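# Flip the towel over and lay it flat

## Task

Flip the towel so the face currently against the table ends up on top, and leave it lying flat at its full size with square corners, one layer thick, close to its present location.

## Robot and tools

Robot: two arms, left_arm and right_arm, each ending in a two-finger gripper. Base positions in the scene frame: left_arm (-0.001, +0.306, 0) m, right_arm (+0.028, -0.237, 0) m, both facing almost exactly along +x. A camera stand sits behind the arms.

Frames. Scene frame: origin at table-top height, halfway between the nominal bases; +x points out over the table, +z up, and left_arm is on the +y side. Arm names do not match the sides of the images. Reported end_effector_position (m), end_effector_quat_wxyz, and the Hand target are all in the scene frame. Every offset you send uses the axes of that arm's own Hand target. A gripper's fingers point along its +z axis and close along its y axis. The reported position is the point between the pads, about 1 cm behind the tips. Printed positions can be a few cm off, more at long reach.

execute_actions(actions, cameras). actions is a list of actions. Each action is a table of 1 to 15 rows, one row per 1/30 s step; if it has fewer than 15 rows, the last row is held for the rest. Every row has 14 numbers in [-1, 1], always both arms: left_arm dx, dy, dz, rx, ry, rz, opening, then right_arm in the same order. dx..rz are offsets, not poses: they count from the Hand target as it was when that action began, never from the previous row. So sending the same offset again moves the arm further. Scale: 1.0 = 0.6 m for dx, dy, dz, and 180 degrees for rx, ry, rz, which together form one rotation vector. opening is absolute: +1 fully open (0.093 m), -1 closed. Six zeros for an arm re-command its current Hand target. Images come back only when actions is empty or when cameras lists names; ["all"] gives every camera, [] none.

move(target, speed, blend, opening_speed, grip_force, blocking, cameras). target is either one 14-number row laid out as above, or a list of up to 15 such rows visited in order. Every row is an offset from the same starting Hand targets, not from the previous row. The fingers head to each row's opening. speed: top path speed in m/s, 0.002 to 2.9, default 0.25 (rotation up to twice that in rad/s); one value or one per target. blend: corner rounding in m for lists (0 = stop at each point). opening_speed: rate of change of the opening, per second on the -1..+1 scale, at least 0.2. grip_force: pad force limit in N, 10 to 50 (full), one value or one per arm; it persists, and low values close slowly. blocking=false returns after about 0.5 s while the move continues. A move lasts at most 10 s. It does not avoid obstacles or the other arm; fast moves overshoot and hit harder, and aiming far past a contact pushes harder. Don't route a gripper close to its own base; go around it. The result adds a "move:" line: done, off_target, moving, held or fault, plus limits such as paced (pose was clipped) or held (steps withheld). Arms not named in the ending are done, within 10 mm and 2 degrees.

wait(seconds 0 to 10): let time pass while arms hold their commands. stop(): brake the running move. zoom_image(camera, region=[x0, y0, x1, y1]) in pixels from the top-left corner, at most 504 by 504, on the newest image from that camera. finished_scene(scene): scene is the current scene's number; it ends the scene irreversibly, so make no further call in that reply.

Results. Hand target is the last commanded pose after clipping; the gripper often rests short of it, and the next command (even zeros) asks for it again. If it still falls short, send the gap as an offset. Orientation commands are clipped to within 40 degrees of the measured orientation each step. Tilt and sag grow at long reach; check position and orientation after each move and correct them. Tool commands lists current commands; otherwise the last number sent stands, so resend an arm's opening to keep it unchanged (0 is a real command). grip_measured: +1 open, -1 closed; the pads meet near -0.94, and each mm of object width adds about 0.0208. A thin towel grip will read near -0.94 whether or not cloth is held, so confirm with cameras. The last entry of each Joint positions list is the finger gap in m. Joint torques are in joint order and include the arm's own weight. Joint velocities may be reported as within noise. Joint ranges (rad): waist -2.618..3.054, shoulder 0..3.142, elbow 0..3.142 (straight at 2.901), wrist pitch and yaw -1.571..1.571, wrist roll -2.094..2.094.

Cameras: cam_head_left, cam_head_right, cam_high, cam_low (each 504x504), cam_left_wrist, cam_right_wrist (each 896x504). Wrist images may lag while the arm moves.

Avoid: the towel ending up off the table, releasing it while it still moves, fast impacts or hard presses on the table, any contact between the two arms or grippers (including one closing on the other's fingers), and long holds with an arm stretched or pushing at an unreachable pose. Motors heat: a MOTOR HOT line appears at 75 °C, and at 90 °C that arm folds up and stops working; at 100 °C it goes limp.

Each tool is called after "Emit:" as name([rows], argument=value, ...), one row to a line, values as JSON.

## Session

Emit:
execute_actions(actions=[])

Scene clock: 0.00 s.
left_arm: end_effector_position=(+0.3773, +0.3281, +0.0933) grip_measured=+1.000 end_effector_quat_wxyz=(+0.585, -0.066, +0.805, +0.068) | right_arm: end_effector_position=(+0.4193, -0.2267, +0.0909) grip_measured=+1.000 end_effector_quat_wxyz=(+0.571, +0.011, +0.820, -0.032)
Joint positions: left_arm=[-0.04 1.533 0.315 0.899 -0.228 -0.041 0.093] | right_arm=[0.094 1.55 0.379 0.814 0.15 0.013 0.093]
Joint velocities: within noise
Joint torques (N m): no reading
Motor temperatures (°C): left_arm=[29 37 42 34 24 28 27] | right_arm=[28 42 45 34 25 26 27]
Heat: left arm: 42 °C; right arm: 45 °C.
Hand target: left_arm +0.3805, +0.3280, +0.1010; +0.595, -0.068, +0.798, +0.067 | right_arm +0.4241, -0.2263, +0.1030; +0.587, +0.013, +0.809, -0.030
Tool commands: left_gripper/opening=+1.0 right_gripper/opening=+1.0
camera_calibration:
cam_left_wrist: T_world_to_cam=[[0.182882, -0.982312, -0.0402193, 0.258685], [-0.660983, -0.0925693, -0.744669, 0.390337], [0.727775, 0.162771, -0.666221, -0.177679], [0, 0, 0, 1]] pos_world=[0.340007, 0.319163, 0.182703]
cam_right_wrist: T_world_to_cam=[[-0.0447444, -0.998071, 0.043033, -0.210139], [-0.717754, 0.0021561, -0.696293, 0.402748], [0.694857, -0.0620424, -0.716466, -0.158508], [0, 0, 0, 1]] pos_world=[0.389812, -0.220436, 0.175908]

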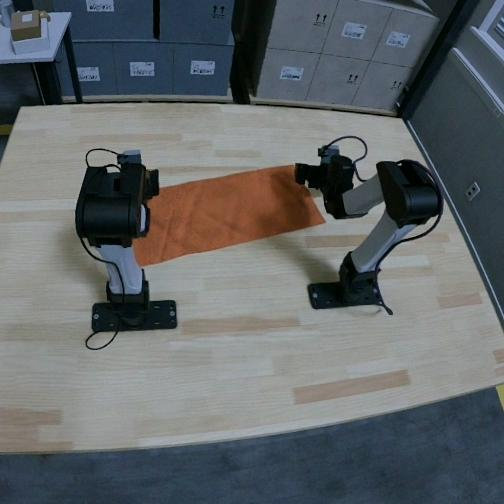

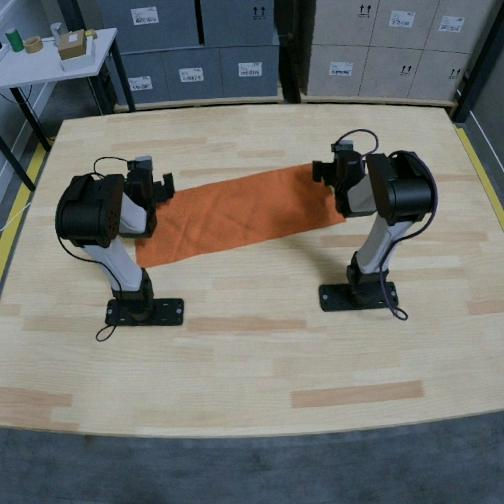

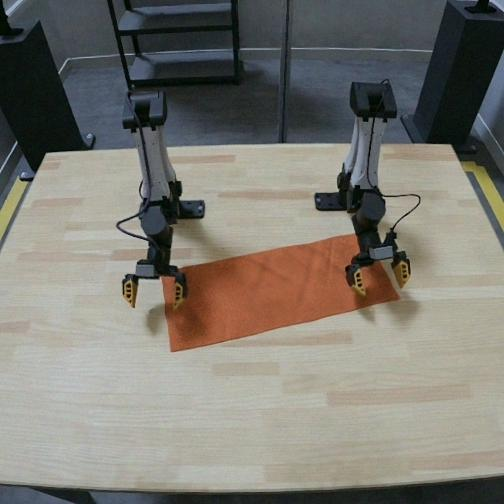

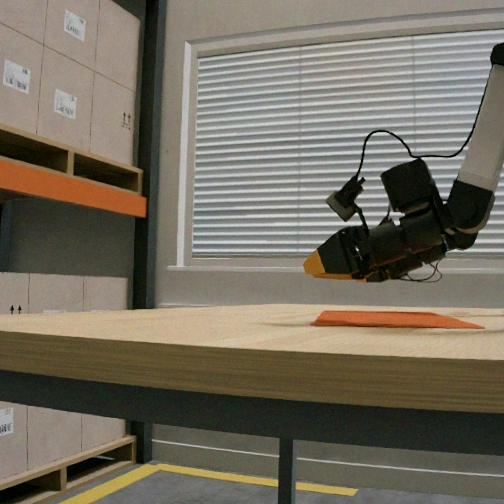

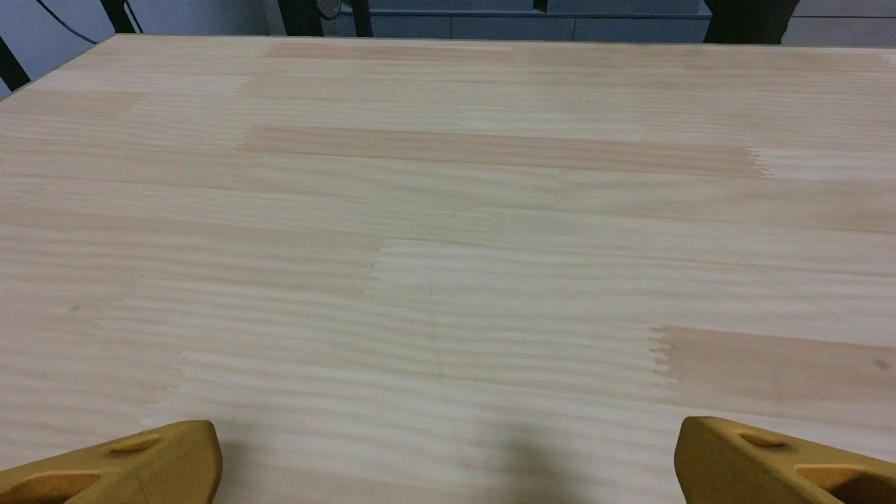

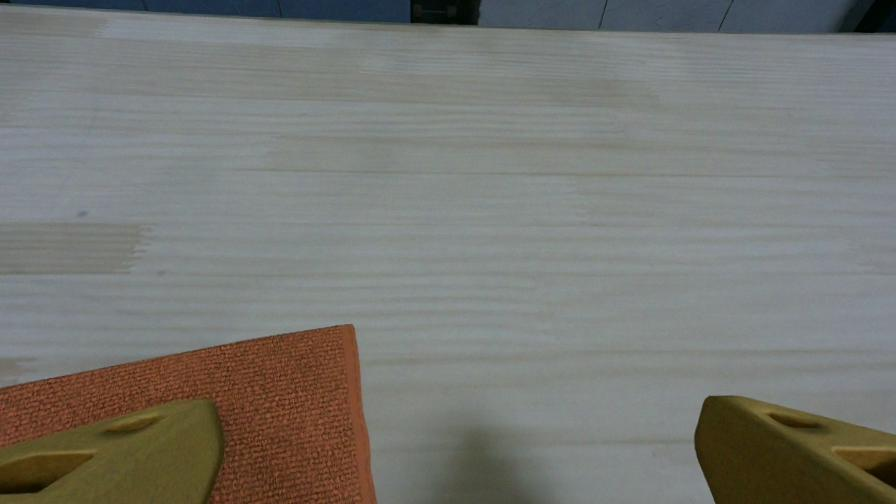

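Emit:
move(target=[0.0378,0.0871,0.0032,0.3143,0.3151,0.4088,-0.1,-0.0013,0.095,0.1185,0.2481,0.347,0.3581,-0.1], speed=0.4, cameras=["cam_left_wrist","cam_right_wrist","cam_high"])

Scene clock: 16.73 s.
left_arm: end_effector_position=(+0.3637, +0.3789, +0.0782) grip_measured=-0.098 end_effector_quat_wxyz=(+0.005, +0.616, +0.788, -0.001) | right_arm: end_effector_position=(+0.4916, -0.1742, +0.0776) grip_measured=-0.097 end_effector_quat_wxyz=(+0.003, +0.615, +0.788, -0.005)
Joint positions: left_arm=[0.204 1.964 1.578 -1.18 0.009 1.53 0.04] | right_arm=[0.142 2.421 2.308 -1.462 0.012 1.464 0.041]
Joint torques (N m): left_arm=[-0.42 -7.36 7.08 0.12 -0.09 0.2] | right_arm=[-0.7 -11.1 9.01 0.18 -0.08 0.2]
Motor temperatures (°C): left_arm=[29 38 44 37 24 28 27] | right_arm=[28 43 47 40 25 26 27]
Heat: left arm: 44 °C; right arm: 47 °C.
Hand target: left_arm +0.3661, +0.3790, +0.0801; +0.000, +0.623, +0.782, +0.000 | right_arm +0.4950, -0.1740, +0.0798; +0.000, +0.623, +0.783, +0.000
Off the commanded pose: left_arm 0.003 m, 1 deg | right_arm 0.004 m, 1 deg.
move: done
camera_calibration:
cam_left_wrist: T_world_to_cam=[[-0.972798, -0.23164, -0.00269576, 0.443442], [-0.213574, 0.892296, 0.397737, -0.250443], [-0.0897266, 0.387494, -0.917495, 0.0457841], [0, 0, 0, 1]] pos_world=[0.381999, 0.308447, 0.142813]
cam_right_wrist: T_world_to_cam=[[-0.968259, -0.249928, -0.00325491, 0.43401], [-0.228026, 0.877924, 0.421016, 0.270334], [-0.102366, 0.408395, -0.907047, 0.273574], [0, 0, 0, 1]] pos_world=[0.509882, -0.240588, 0.135742]
Images, in order (width x height): cam_high 504x504, cam_left_wrist 896x504, cam_right_wrist 896x504.

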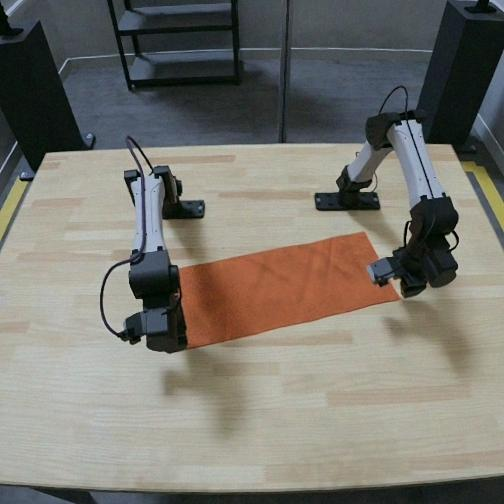

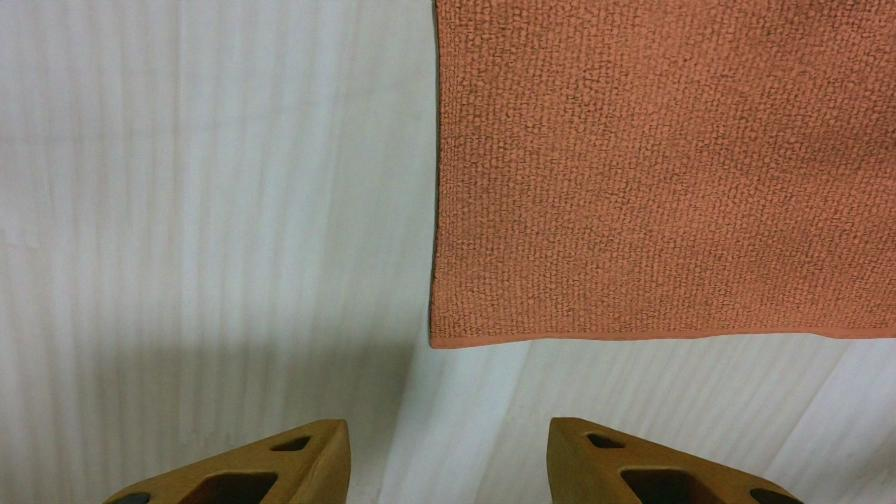

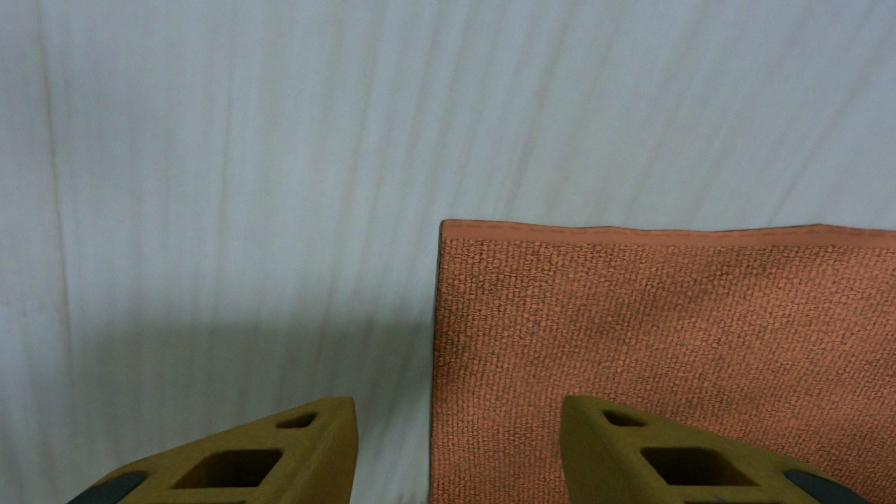

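Emit:
move([
  [0.0033,0.0067,0.0752,0,0,0,-0.1,-0.005,0.0083,0.0747,0,0,0,-0.1],
  [0.0033,0.0067,0.1168,0,0,0,-0.1,-0.005,0.0083,0.1213,0,0,0,-0.1],
], speed=[0.25,0.05], blend=[0.01,0], cameras=["cam_left_wrist","cam_right_wrist"])

Scene clock: 21.70 s.
left_arm: end_effector_position=(+0.3661, +0.3795, +0.0170) grip_measured=-0.098 end_effector_quat_wxyz=(+0.000, +0.619, +0.786, -0.007) | right_arm: end_effector_position=(+0.4963, -0.1747, +0.0203) grip_measured=-0.097 end_effector_quat_wxyz=(+0.000, +0.616, +0.788, -0.008)
Joint positions: left_arm=[0.204 2.046 1.446 -0.981 0.009 1.536 0.04] | right_arm=[0.14 2.449 2.132 -1.264 0.011 1.464 0.041]
Joint torques (N m): left_arm=[-0.03 -7.54 4.29 0.54 -0.06 0.21] | right_arm=[-0.85 -11.36 3.82 0.84 -0.06 0.15]
Heat: left arm: 44 °C; right arm: 48 °C.
Hand target: left_arm +0.3696, +0.3818, +0.0100; +0.000, +0.623, +0.782, +0.000 | right_arm +0.5005, -0.1757, +0.0071; +0.000, +0.622, +0.783, +0.000
Off the commanded pose: left_arm 0.008 m, 1 deg | right_arm 0.014 m, 1 deg.
move: off_target (right_arm)
camera_calibration:
cam_left_wrist: T_world_to_cam=[[-0.974102, -0.225782, 0.0121379, 0.443744], [-0.202352, 0.894453, 0.398758, -0.231036], [-0.100889, 0.385975, -0.916976, -0.00571525], [0, 0, 0, 1]] pos_world=[0.384924, 0.309046, 0.0815006]
cam_right_wrist: T_world_to_cam=[[-0.968926, -0.247327, 0.00344378, 0.438842], [-0.222774, 0.878615, 0.422382, 0.293498], [-0.107492, 0.40849, -0.906411, 0.224865], [0, 0, 0, 1]] pos_world=[0.51476, -0.241189, 0.0783401]
Images, in order (width x height): cam_left_wrist 896x504, cam_right_wrist 896x504.

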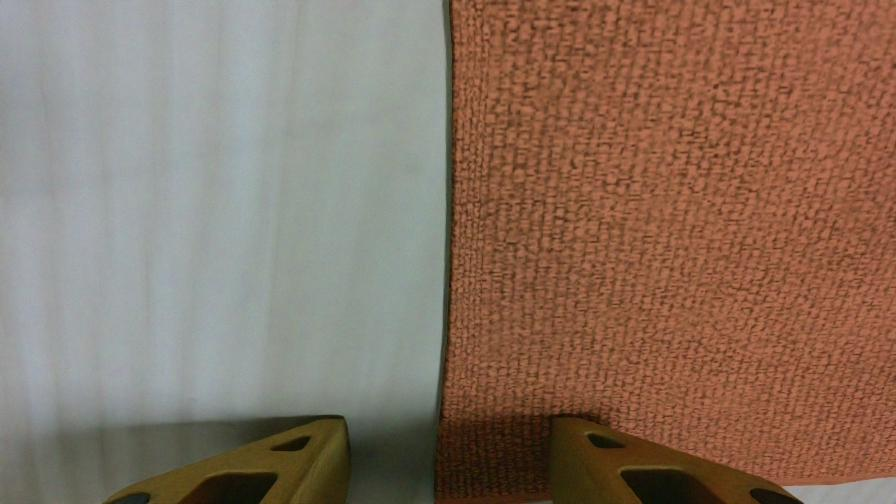

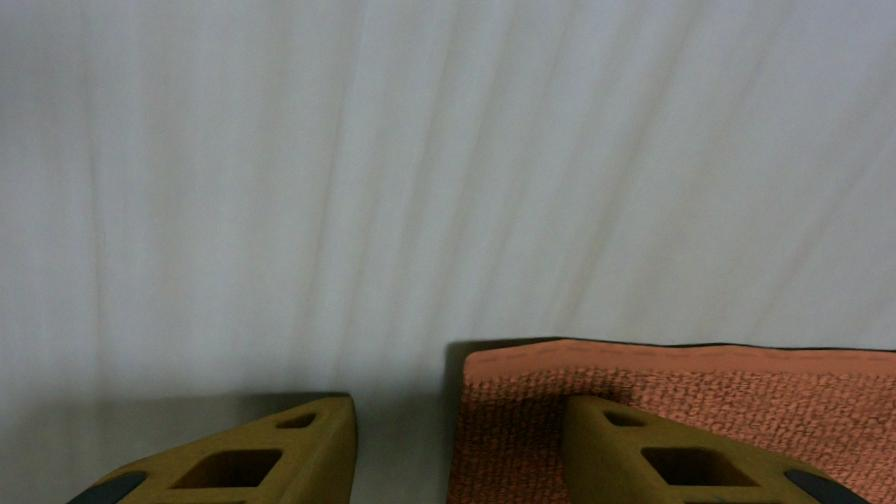

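Emit:
move(target=[0,0,0,0,0,0,-1,0,0,0,0,0,0,-1], opening_speed=0.8, speed=0.05, cameras=["cam_left_wrist","cam_right_wrist"])

Emit:
move([
  [0,0,-0.1,0,0,0,-1,0,0,-0.105,0,0,0,-1],
  [0.008,-0.15,-0.5,-0.25,0,0,-1,-0.008,-0.15,-0.518,-0.25,0,0,-1],
  [0.008,0.183,-0.5,-0.25,0,0,-1,-0.008,0.117,-0.518,-0.25,0,0,-1],
], speed=[0.15,0.2,0.17], blend=[0.03,0.05,0], cameras=["cam_high","cam_low"])

Scene clock: 24.87 s.
left_arm: end_effector_position=(+0.3656, +0.3794, +0.0170) grip_measured=-0.984 end_effector_quat_wxyz=(-0.001, +0.619, +0.786, -0.008) | right_arm: end_effector_position=(+0.4938, -0.1751, +0.0203) grip_measured=-0.978 end_effector_quat_wxyz=(-0.003, +0.616, +0.788, -0.011)
Joint positions: left_arm=[0.204 2.046 1.446 -0.983 0.009 1.536 0] | right_arm=[0.14 2.449 2.132 -1.275 0.011 1.464 0]
Joint torques (N m): left_arm=[-0.02 -7.56 4.37 0.56 -0.04 0.2] | right_arm=[-0.88 -11.34 3.82 0.92 -0.06 0.15]
Heat: left arm: 44 °C; right arm: 47 °C.
Hand target: left_arm +0.3696, +0.3818, +0.0100; +0.000, +0.623, +0.782, +0.000 | right_arm +0.5006, -0.1757, +0.0071; +0.000, +0.622, +0.783, +0.000
Off the commanded pose: left_arm 0.008 m, 1 deg | right_arm 0.015 m, 2 deg.
move: off_target (right_arm)
camera_calibration:
cam_left_wrist: T_world_to_cam=[[-0.974091, -0.225719, 0.0140474, 0.443178], [-0.201551, 0.89461, 0.398811, -0.231477], [-0.102586, 0.385647, -0.916926, -0.00500703], [0, 0, 0, 1]] pos_world=[0.384528, 0.309047, 0.081499]
cam_right_wrist: T_world_to_cam=[[-0.968849, -0.247275, 0.01368, 0.436188], [-0.218421, 0.879222, 0.423392, 0.291105], [-0.116722, 0.407215, -0.905843, 0.229131], [0, 0, 0, 1]] pos_world=[0.512928, -0.241393, 0.0783378]
Images, in order (width x height): cam_left_wrist 896x504, cam_right_wrist 896x504.

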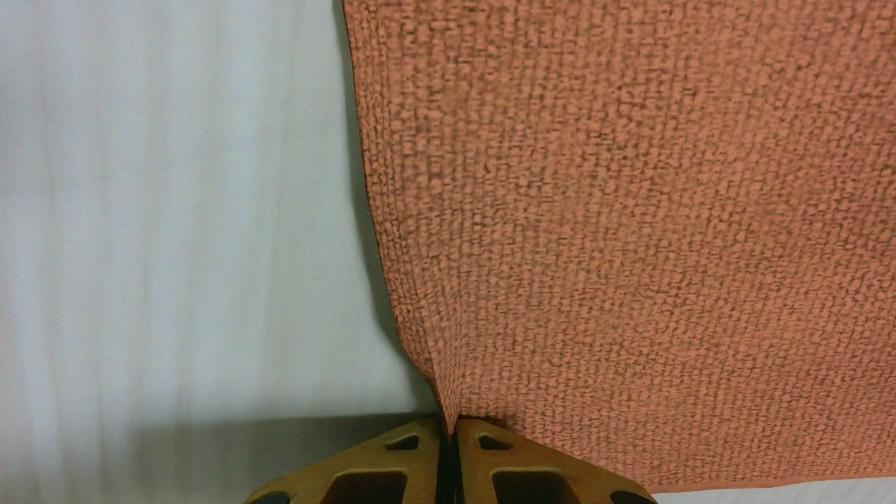

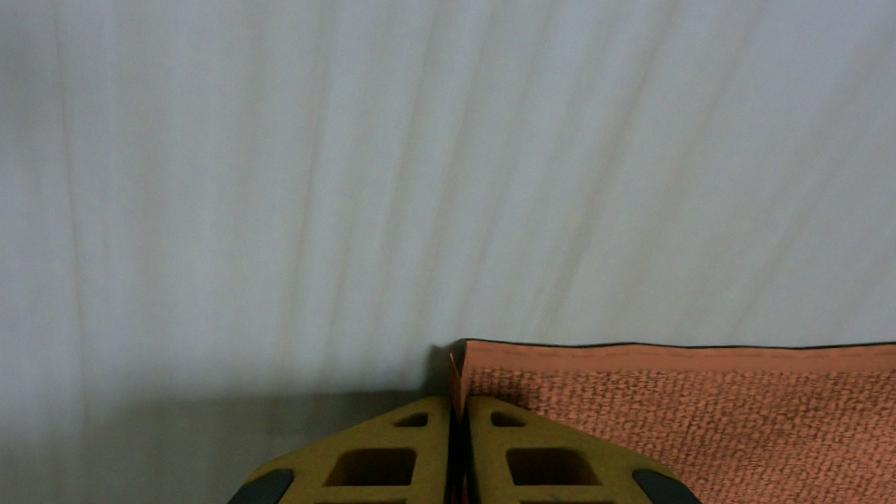

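Scene clock: 29.67 s.
left_arm: end_effector_position=(+0.4746, +0.4044, +0.3012) grip_measured=-0.985 end_effector_quat_wxyz=(+0.239, +0.579, +0.725, +0.287) | right_arm: end_effector_position=(+0.5665, -0.1634, +0.3100) grip_measured=-0.978 end_effector_quat_wxyz=(+0.226, +0.572, +0.730, +0.297)
Joint positions: left_arm=[0.207 1.839 2.042 -1.009 0.002 1.553 0] | right_arm=[0.107 2.269 2.765 -1.307 -0.106 1.474 0]
Joint torques (N m): left_arm=[0.66 -7.66 7.92 1.41 -0.12 0.14] | right_arm=[-0.03 -10.25 8.87 1.82 0.21 0.15]
Motor temperatures (°C): left_arm=[29 39 44 36 24 28 27] | right_arm=[28 48 48 38 25 26 27]
Heat: left arm: 44 °C; right arm: 48 °C.
Hand target: left_arm +0.4756, +0.4112, +0.3099; +0.238, +0.575, +0.723, +0.299 | right_arm +0.5701, -0.1646, +0.3177; +0.238, +0.575, +0.723, +0.299
Off the commanded pose: left_arm 0.011 m, 2 deg | right_arm 0.009 m, 2 deg.
move: off_target (left_arm)
Images, in order (width x height): cam_high 504x504, cam_low 504x504.

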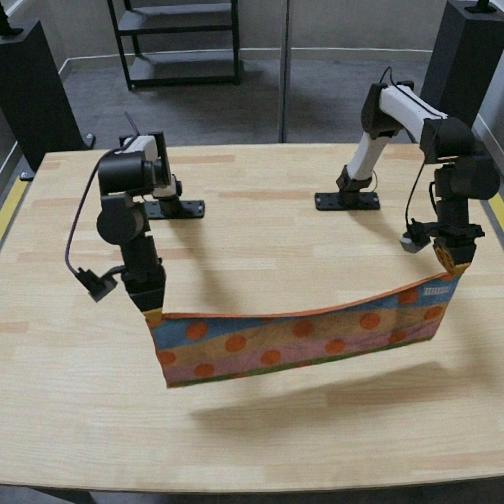

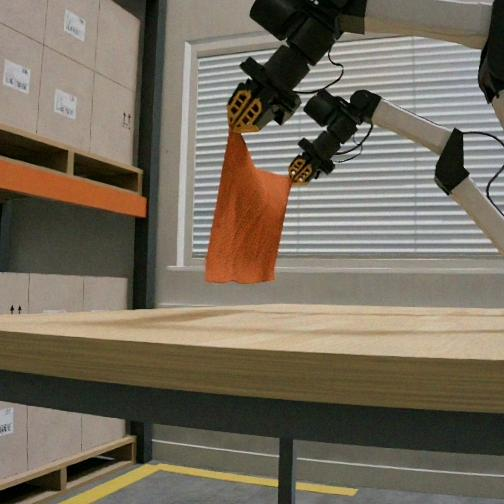

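Emit:
move([
  [0,-0.0707,0,0,0,0,-1,0,-0.0707,0,0,0,0,-1],
  [0,-0.1886,-0.0471,0,0,0,-1,0,-0.1886,-0.0471,0,0,0,-1],
  [0,-0.4302,-0.0177,0,0,0,-1,0,-0.4302,-0.0177,0,0,0,-1],
], speed=[0.2,0.2,0.17], blend=[0.02,0.03,0], cameras=["cam_high","cam_low","cam_left_wrist","cam_right_wrist"])

Scene clock: 33.53 s.
left_arm: end_effector_position=(+0.2862, +0.3652, +0.1278) grip_measured=-0.985 end_effector_quat_wxyz=(+0.234, +0.581, +0.727, +0.281) | right_arm: end_effector_position=(+0.3807, -0.2041, +0.1325) grip_measured=-0.978 end_effector_quat_wxyz=(+0.216, +0.585, +0.728, +0.285)
Joint positions: left_arm=[0.207 1.003 0.642 -0.462 0.002 1.553 0] | right_arm=[0.027 1.295 0.839 -0.394 -0.147 1.434 0]
Joint torques (N m): left_arm=[-0.2 -3.07 6.15 1.69 -0.18 0.05] | right_arm=[-1.17 -6.98 6.06 2.15 -0.06 -0.12]
Heat: left arm: 45 °C; right arm: 48 °C.
Hand target: left_arm +0.2903, +0.3685, +0.1349; +0.238, +0.575, +0.723, +0.299 | right_arm +0.3849, -0.2073, +0.1428; +0.238, +0.575, +0.723, +0.299
Off the commanded pose: left_arm 0.009 m, 2 deg | right_arm 0.012 m, 3 deg.
move: off_target (right_arm)
camera_calibration:
cam_left_wrist: T_world_to_cam=[[-0.717074, -0.158534, -0.678728, 0.351526], [-0.461196, 0.838048, 0.291504, -0.170181], [0.522593, 0.522056, -0.674057, -0.165868], [0, 0, 0, 1]] pos_world=[0.260265, 0.284941, 0.176394]
cam_right_wrist: T_world_to_cam=[[-0.721307, -0.157276, -0.674523, 0.333242], [-0.486385, 0.80836, 0.331639, 0.344126], [0.493098, 0.567291, -0.659572, 0.0972975], [0, 0, 0, 1]] pos_world=[0.35977, -0.280963, 0.174828]
Images, in order (width x height): cam_high 504x504, cam_low 504x504, cam_left_wrist 896x504, cam_right_wrist 896x504.

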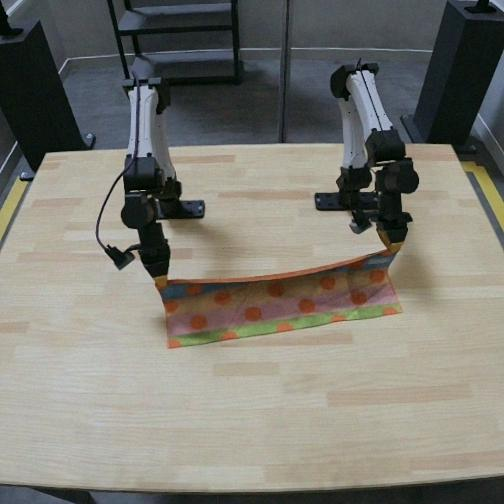

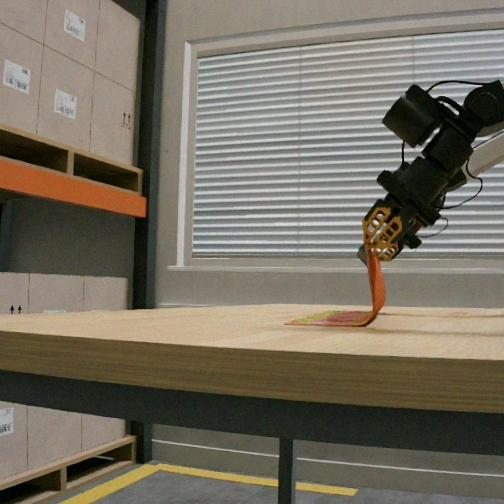

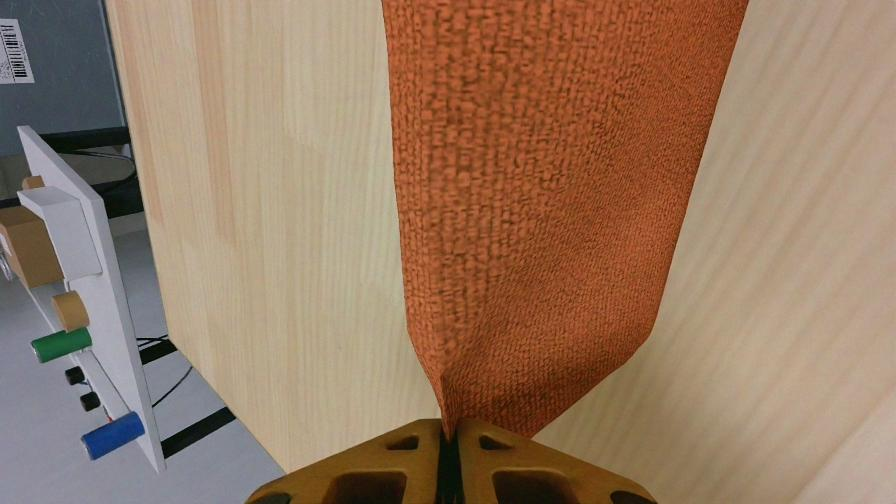

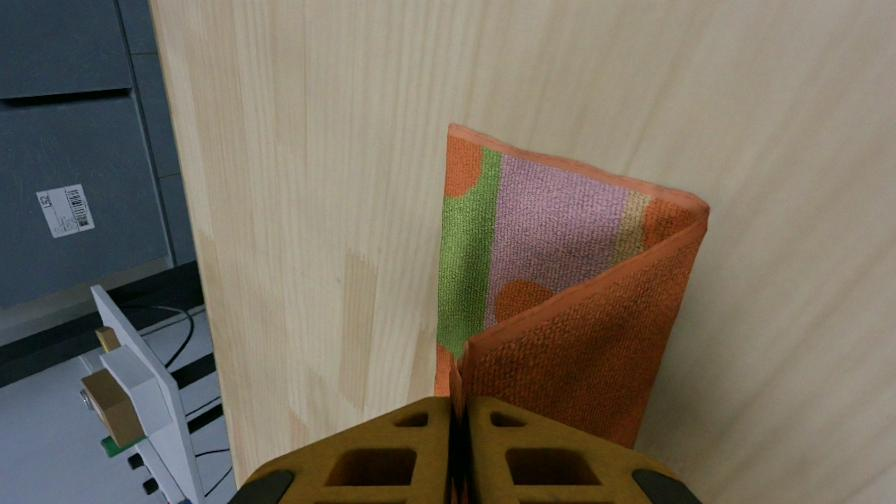

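Emit:
move([
  [0.009,-0.1414,0,0.04,0,0,-1,0.014,-0.165,0,0.03,0,0,-1],
  [0.0198,-0.2633,-0.0064,0.111,0,0,-1,0.0298,-0.2967,-0.0163,0.083,0,0,-1],
], speed=[0.15,0.12], blend=[0.03,0], cameras=["cam_high","cam_low","cam_left_wrist","cam_right_wrist"])

Scene clock: 47.93 s.
left_arm: end_effector_position=(+0.1795, +0.3548, +0.0274) grip_measured=-0.985 end_effector_quat_wxyz=(+0.137, +0.606, +0.764, +0.174) | right_arm: end_effector_position=(+0.2549, -0.2141, +0.0262) grip_measured=-0.978 end_effector_quat_wxyz=(+0.154, +0.601, +0.755, +0.214)
Joint positions: left_arm=[0.288 0.803 0.333 -0.654 0.023 1.622 0] | right_arm=[0.001 0.993 0.349 -0.41 -0.14 1.38 0]
Joint torques (N m): left_arm=[0.59 -1.01 5.49 0.94 0.13 0.18] | right_arm=[-1.05 -3.02 5.44 1.33 0.19 -0.11]
Heat: left arm: 44 °C; right arm: 48 °C.
Hand target: left_arm +0.1761, +0.3544, +0.0261; +0.135, +0.608, +0.764, +0.170 | right_arm +0.2513, -0.2198, +0.0239; +0.161, +0.601, +0.756, +0.203
Off the commanded pose: left_arm 0.004 m, 1 deg | right_arm 0.007 m, 2 deg.
move: done
camera_calibration:
cam_left_wrist: T_world_to_cam=[[-0.880658, -0.196629, -0.431021, 0.241284], [-0.371845, 0.85063, 0.3717, -0.204144], [0.293552, 0.487613, -0.822229, -0.114926], [0, 0, 0, 1]] pos_world=[0.170316, 0.277134, 0.085383]
cam_right_wrist: T_world_to_cam=[[-0.835366, -0.191627, -0.515212, 0.186673], [-0.427144, 0.816235, 0.388983, 0.311437], [0.345994, 0.545013, -0.763707, 0.130262], [0, 0, 0, 1]] pos_world=[0.243899, -0.289428, 0.0745139]
Images, in order (width x height): cam_high 504x504, cam_low 504x504, cam_left_wrist 896x504, cam_right_wrist 896x504.

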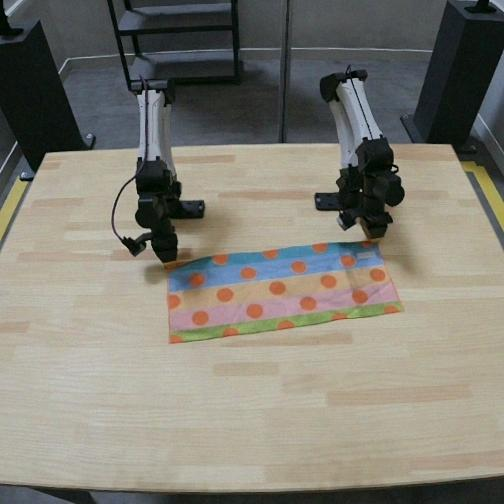

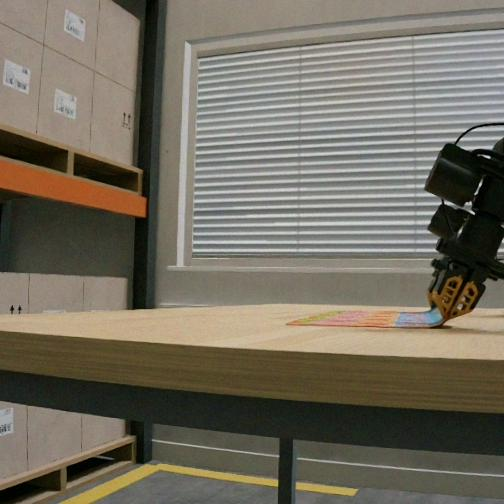

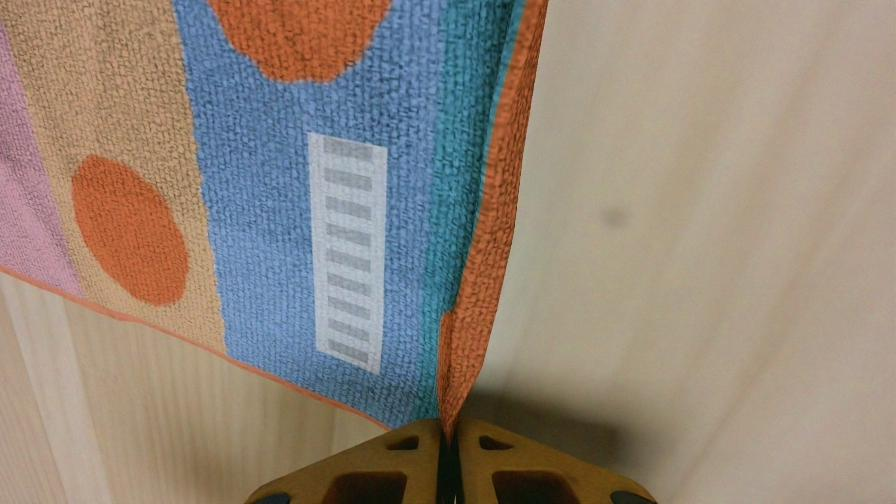

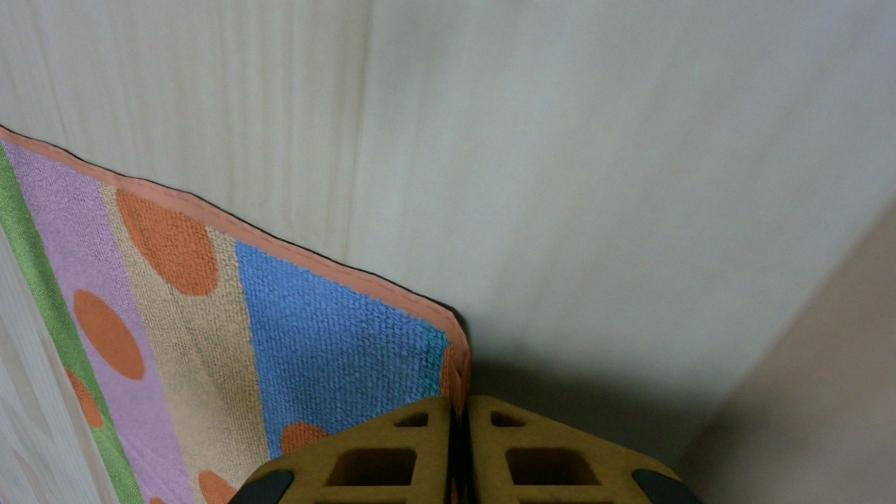

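Emit:
move([
  [0,0,0,0,0,0,-0.5,0,0,0,0,0,0,-0.5],
  [0,0,-0.14,0,0,0,-0.3,0,0,-0.15,0,0,0,-0.3],
], speed=0.1, opening_speed=0.6, cameras=["cam_high","cam_low","cam_left_wrist","cam_right_wrist"])

Scene clock: 52.33 s.
left_arm: end_effector_position=(+0.1400, +0.3472, +0.0941) grip_measured=-0.302 end_effector_quat_wxyz=(+0.126, +0.607, +0.767, +0.165) | right_arm: end_effector_position=(+0.2015, -0.2301, +0.0865) grip_measured=-0.303 end_effector_quat_wxyz=(+0.147, +0.610, +0.755, +0.189)
Joint positions: left_arm=[0.321 0.599 0.572 -1.126 0.028 1.651 0.031] | right_arm=[-0.109 0.675 0.528 -0.966 -0.157 1.283 0.031]
Joint torques (N m): left_arm=[0.58 0.1 7.6 0.85 0.21 0.18] | right_arm=[-0.87 -0.76 10.03 1.25 -0.19 -0.11]
Heat: left arm: 45 °C; right arm: 48 °C.
Hand target: left_arm +0.1415, +0.3465, +0.1022; +0.135, +0.608, +0.764, +0.170 | right_arm +0.2075, -0.2299, +0.1019; +0.161, +0.601, +0.756, +0.203
Off the commanded pose: left_arm 0.008 m, 1 deg | right_arm 0.016 m, 3 deg.
move: off_target (right_arm); target 2's new opening was sent with right_arm's hand 0.016 m and 2 deg from that target
camera_calibration:
cam_left_wrist: T_world_to_cam=[[-0.892137, -0.200279, -0.404945, 0.234179], [-0.363771, 0.849989, 0.381038, -0.238906], [0.267885, 0.487245, -0.831162, -0.0401605], [0, 0, 0, 1]] pos_world=[0.132771, 0.269537, 0.152482]
cam_right_wrist: T_world_to_cam=[[-0.861181, -0.189846, -0.471514, 0.171887], [-0.395044, 0.833708, 0.385839, 0.275924], [0.319855, 0.518546, -0.792971, 0.20523], [0, 0, 0, 1]] pos_world=[0.191384, -0.303829, 0.137326]
Images, in order (width x height): cam_high 504x504, cam_low 504x504, cam_left_wrist 896x504, cam_right_wrist 896x504.

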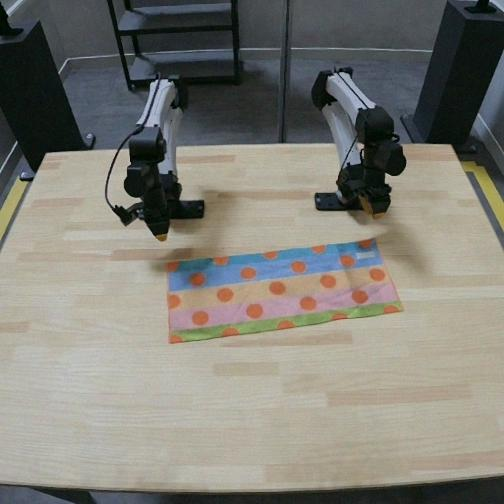

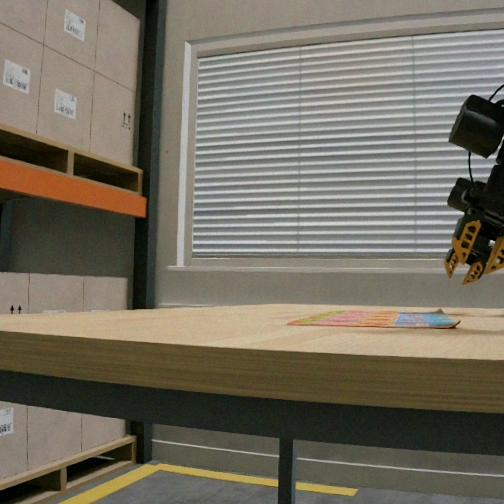

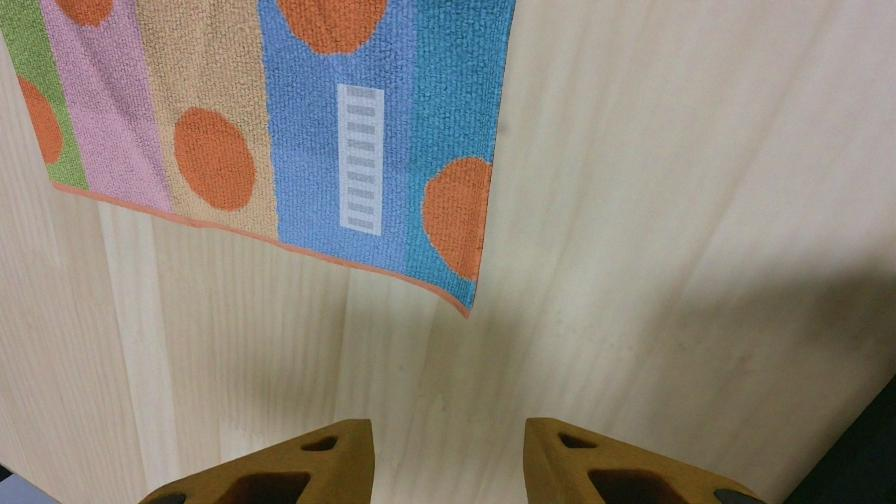

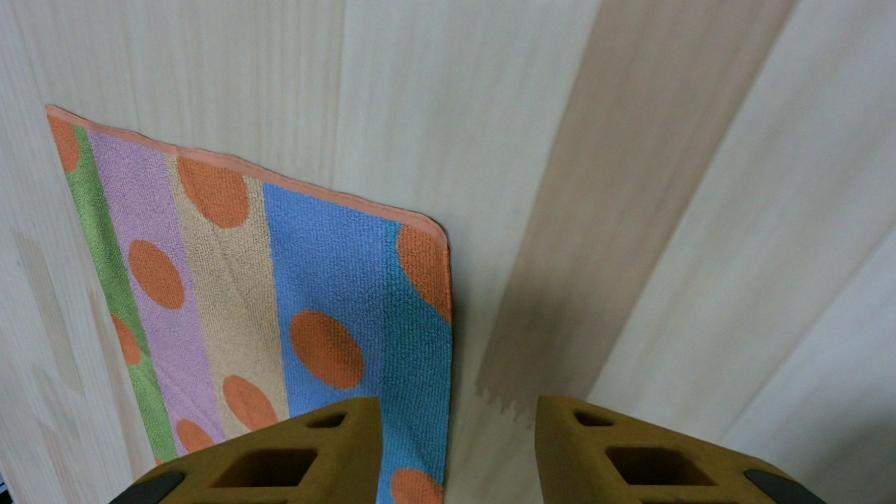

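Emit:
move([
  [-0.0088,0.0237,0.1067,0,0,0,-1,0.0188,0.0264,0.1153,0,0,0,-1],
  [-0.0088,-0.0023,0.1625,0,0,0,-1,0.0188,-0.0045,0.1688,0,0,0,-1],
  [0.0078,-0.0445,0.1428,0,0,0,-1,0.002,-0.0478,0.1438,0,0,0,-1],
  [0.0078,-0.017,0.084,0,0,0,-1,0.002,-0.0153,0.0875,0,0,0,-1],
], speed=[0.15,0.06,0.06,0.1], blend=[0.012,0.004,0.004,0], cameras=["cam_high","cam_low","cam_left_wrist","cam_right_wrist"])

Scene clock: 58.30 s.
left_arm: end_effector_position=(+0.1495, +0.3536, +0.0444) grip_measured=-0.989 end_effector_quat_wxyz=(+0.127, +0.607, +0.767, +0.165) | right_arm: end_effector_position=(+0.2166, -0.2249, +0.0367) grip_measured=-0.983 end_effector_quat_wxyz=(+0.148, +0.610, +0.756, +0.188)
Joint positions: left_arm=[0.358 0.634 0.378 -0.897 0.045 1.686 0] | right_arm=[-0.045 0.772 0.35 -0.681 -0.127 1.339 0]
Joint torques (N m): left_arm=[0.58 -0.03 7.62 0.87 0.24 0.18] | right_arm=[-0.9 -1.47 9.8 1.24 -0.17 -0.11]
Heat: left arm: 45 °C; right arm: 49 °C.
Hand target: left_arm +0.1522, +0.3537, +0.0521; +0.135, +0.608, +0.764, +0.169 | right_arm +0.2250, -0.2246, +0.0518; +0.161, +0.601, +0.756, +0.203
Off the commanded pose: left_arm 0.008 m, 1 deg | right_arm 0.017 m, 2 deg.
move: off_target (right_arm)
camera_calibration:
cam_left_wrist: T_world_to_cam=[[-0.891722, -0.199646, -0.40617, 0.223631], [-0.363549, 0.850504, 0.3801, -0.222153], [0.269564, 0.486606, -0.830994, -0.0872334], [0, 0, 0, 1]] pos_world=[0.142168, 0.276038, 0.102782]
cam_right_wrist: T_world_to_cam=[[-0.86074, -0.190944, -0.471876, 0.162124], [-0.395448, 0.834532, 0.383636, 0.297136], [0.320543, 0.516814, -0.793824, 0.157738], [0, 0, 0, 1]] pos_world=[0.206487, -0.298534, 0.087727]
Images, in order (width x height): cam_high 504x504, cam_low 504x504, cam_left_wrist 896x504, cam_right_wrist 896x504.

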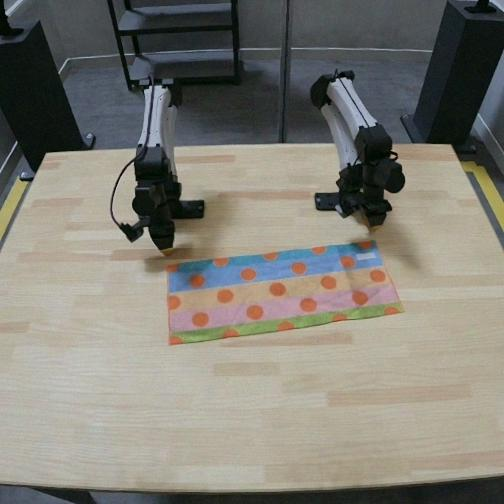

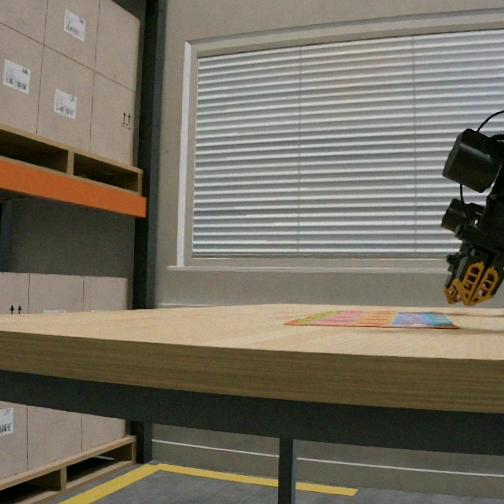

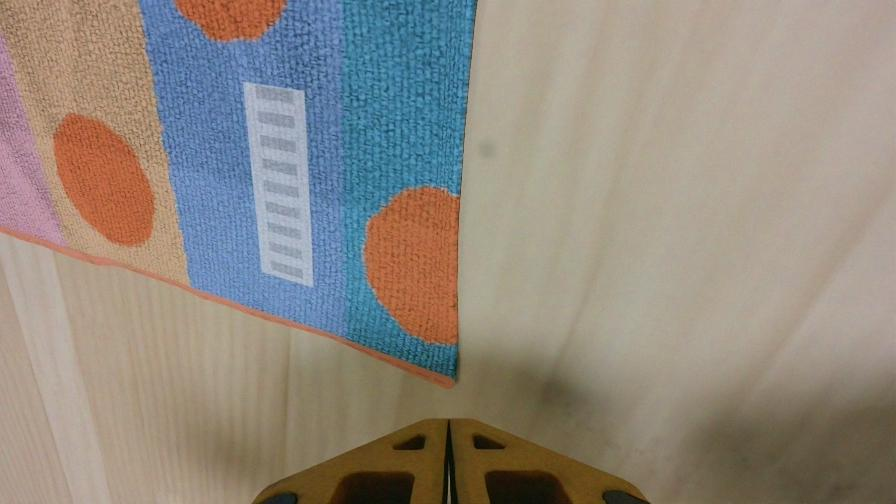

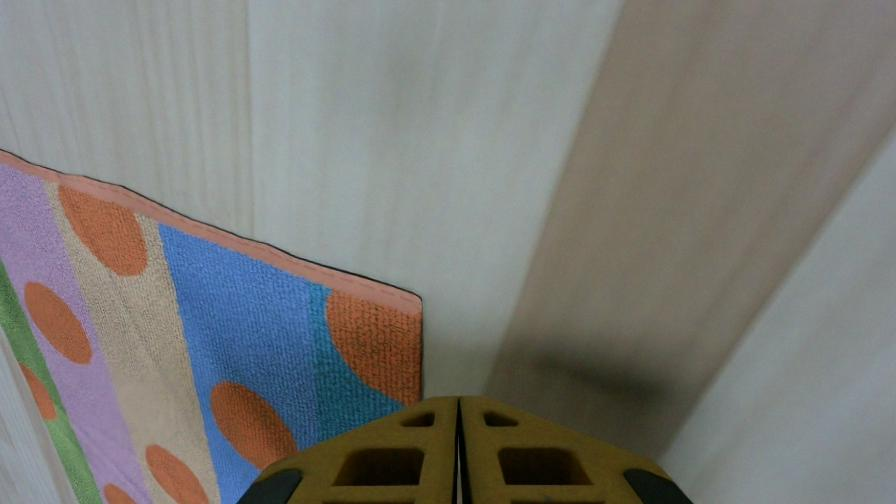

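Emit:
zoom_image(camera="cam_low", region=[270, 290, 480, 350])

Emit:
zoom_image(camera="cam_high", region=[150, 220, 420, 360])

Scaled by 2.400 from the camera's 504x504 image, which has a finer 720x720 frame.

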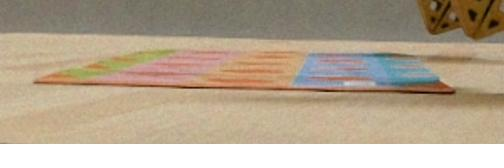

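Scaled by 1.867 from the camera's 504x504 image, which has a finer 720x720 frame.

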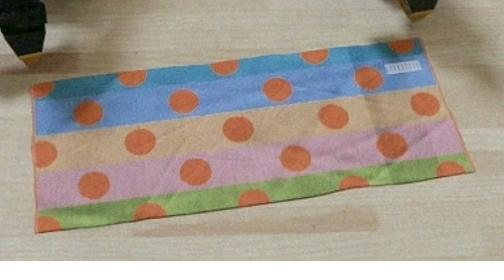

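Emit:
move([
  [-0.083,0.0942,0.0292,0.139,0,0,-1,0.0477,0.3353,0.1743,0.167,0,0,-1],
  [-0.083,0.0589,0.1047,0.139,0,0,-1,0.0477,0.2902,0.2522,0.167,0,0,-1],
  [-0.1017,-0.0023,0.0762,0.139,0,0,-1,0.0503,0.3055,0.2611,0.167,0,0,-1],
  [-0.1017,0.0358,-0.0054,0.139,0,0,-1,0.0503,0.3505,0.1832,0.167,0,0,-1],
], speed=[0.25,0.06,0.05,0.1], blend=[0.01,0.003,0.003,0], cameras=["cam_high","cam_low","cam_left_wrist","cam_right_wrist"])

Scene clock: 68.87 s.
left_arm: end_effector_position=(+0.1805, +0.3022, +0.0568) grip_measured=-0.989 end_effector_quat_wxyz=(-0.011, +0.624, +0.781, +0.000) | right_arm: end_effector_position=(+0.4435, -0.1443, +0.0503) grip_measured=-0.983 end_effector_quat_wxyz=(-0.014, +0.620, +0.784, -0.005)
Joint positions: left_arm=[-0.03 1.273 0.765 -1.081 -0.013 1.316 0] | right_arm=[0.217 2.227 1.868 -1.236 -0.015 1.552 0]
Joint torques (N m): left_arm=[-0.72 -4.14 6.63 0.11 0.19 -0.02] | right_arm=[0.36 -11.89 8.88 0.11 0.2 0.2]
Heat: left arm: 46 °C; right arm: 50 °C.
Hand target: left_arm +0.1835, +0.2983, +0.0641; +0.000, +0.623, +0.783, +0.000 | right_arm +0.4493, -0.1419, +0.0620; +0.000, +0.623, +0.783, +0.000
Off the commanded pose: left_arm 0.009 m, 1 deg | right_arm 0.013 m, 2 deg.
move: off_target (right_arm)
camera_calibration:
cam_left_wrist: T_world_to_cam=[[-0.97699, -0.212694, 0.0158537, 0.241365], [-0.186346, 0.887392, 0.421677, -0.217322], [-0.103757, 0.40902, -0.906608, 0.0349436], [0, 0, 0, 1]] pos_world=[0.19894, 0.229894, 0.119493]
cam_right_wrist: T_world_to_cam=[[-0.971444, -0.236706, 0.0163574, 0.397144], [-0.204864, 0.871546, 0.445464, 0.232081], [-0.1197, 0.429392, -0.89515, 0.241875], [0, 0, 0, 1]] pos_world=[0.462301, -0.212123, 0.106635]
Images, in order (width x height): cam_high 504x504, cam_low 504x504, cam_left_wrist 896x504, cam_right_wrist 896x504.

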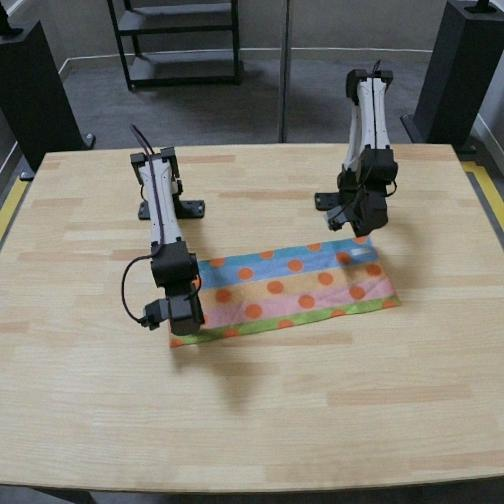

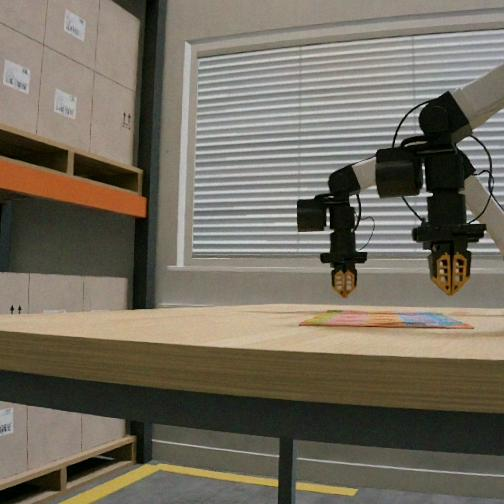

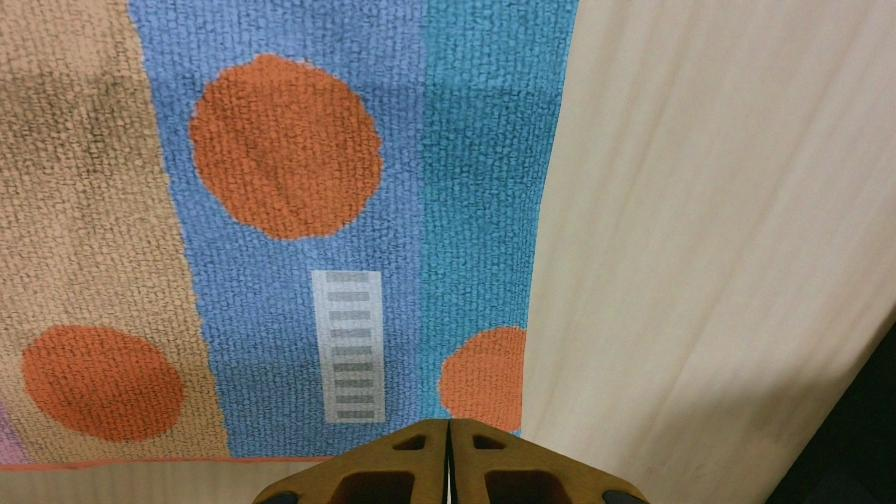

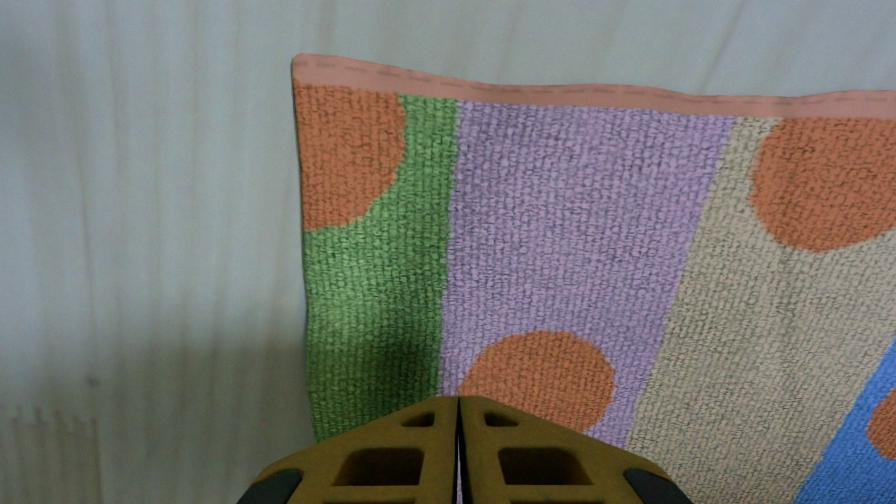

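Emit:
zoom_image(camera="cam_high", region=[150, 220, 420, 360])

Emit:
zoom_image(camera="cam_low", region=[280, 290, 490, 350])

Scaled by 1.867 from the camera's 504x504 image, which has a finer 720x720 frame.

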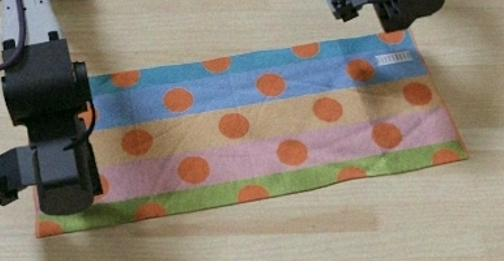

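Scaled by 2.400 from the camera's 504x504 image, which has a finer 720x720 frame.

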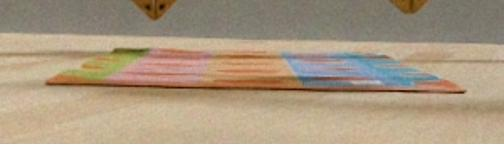

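Emit:
finished_scene(scene=3)

The scene is finished: the task was done.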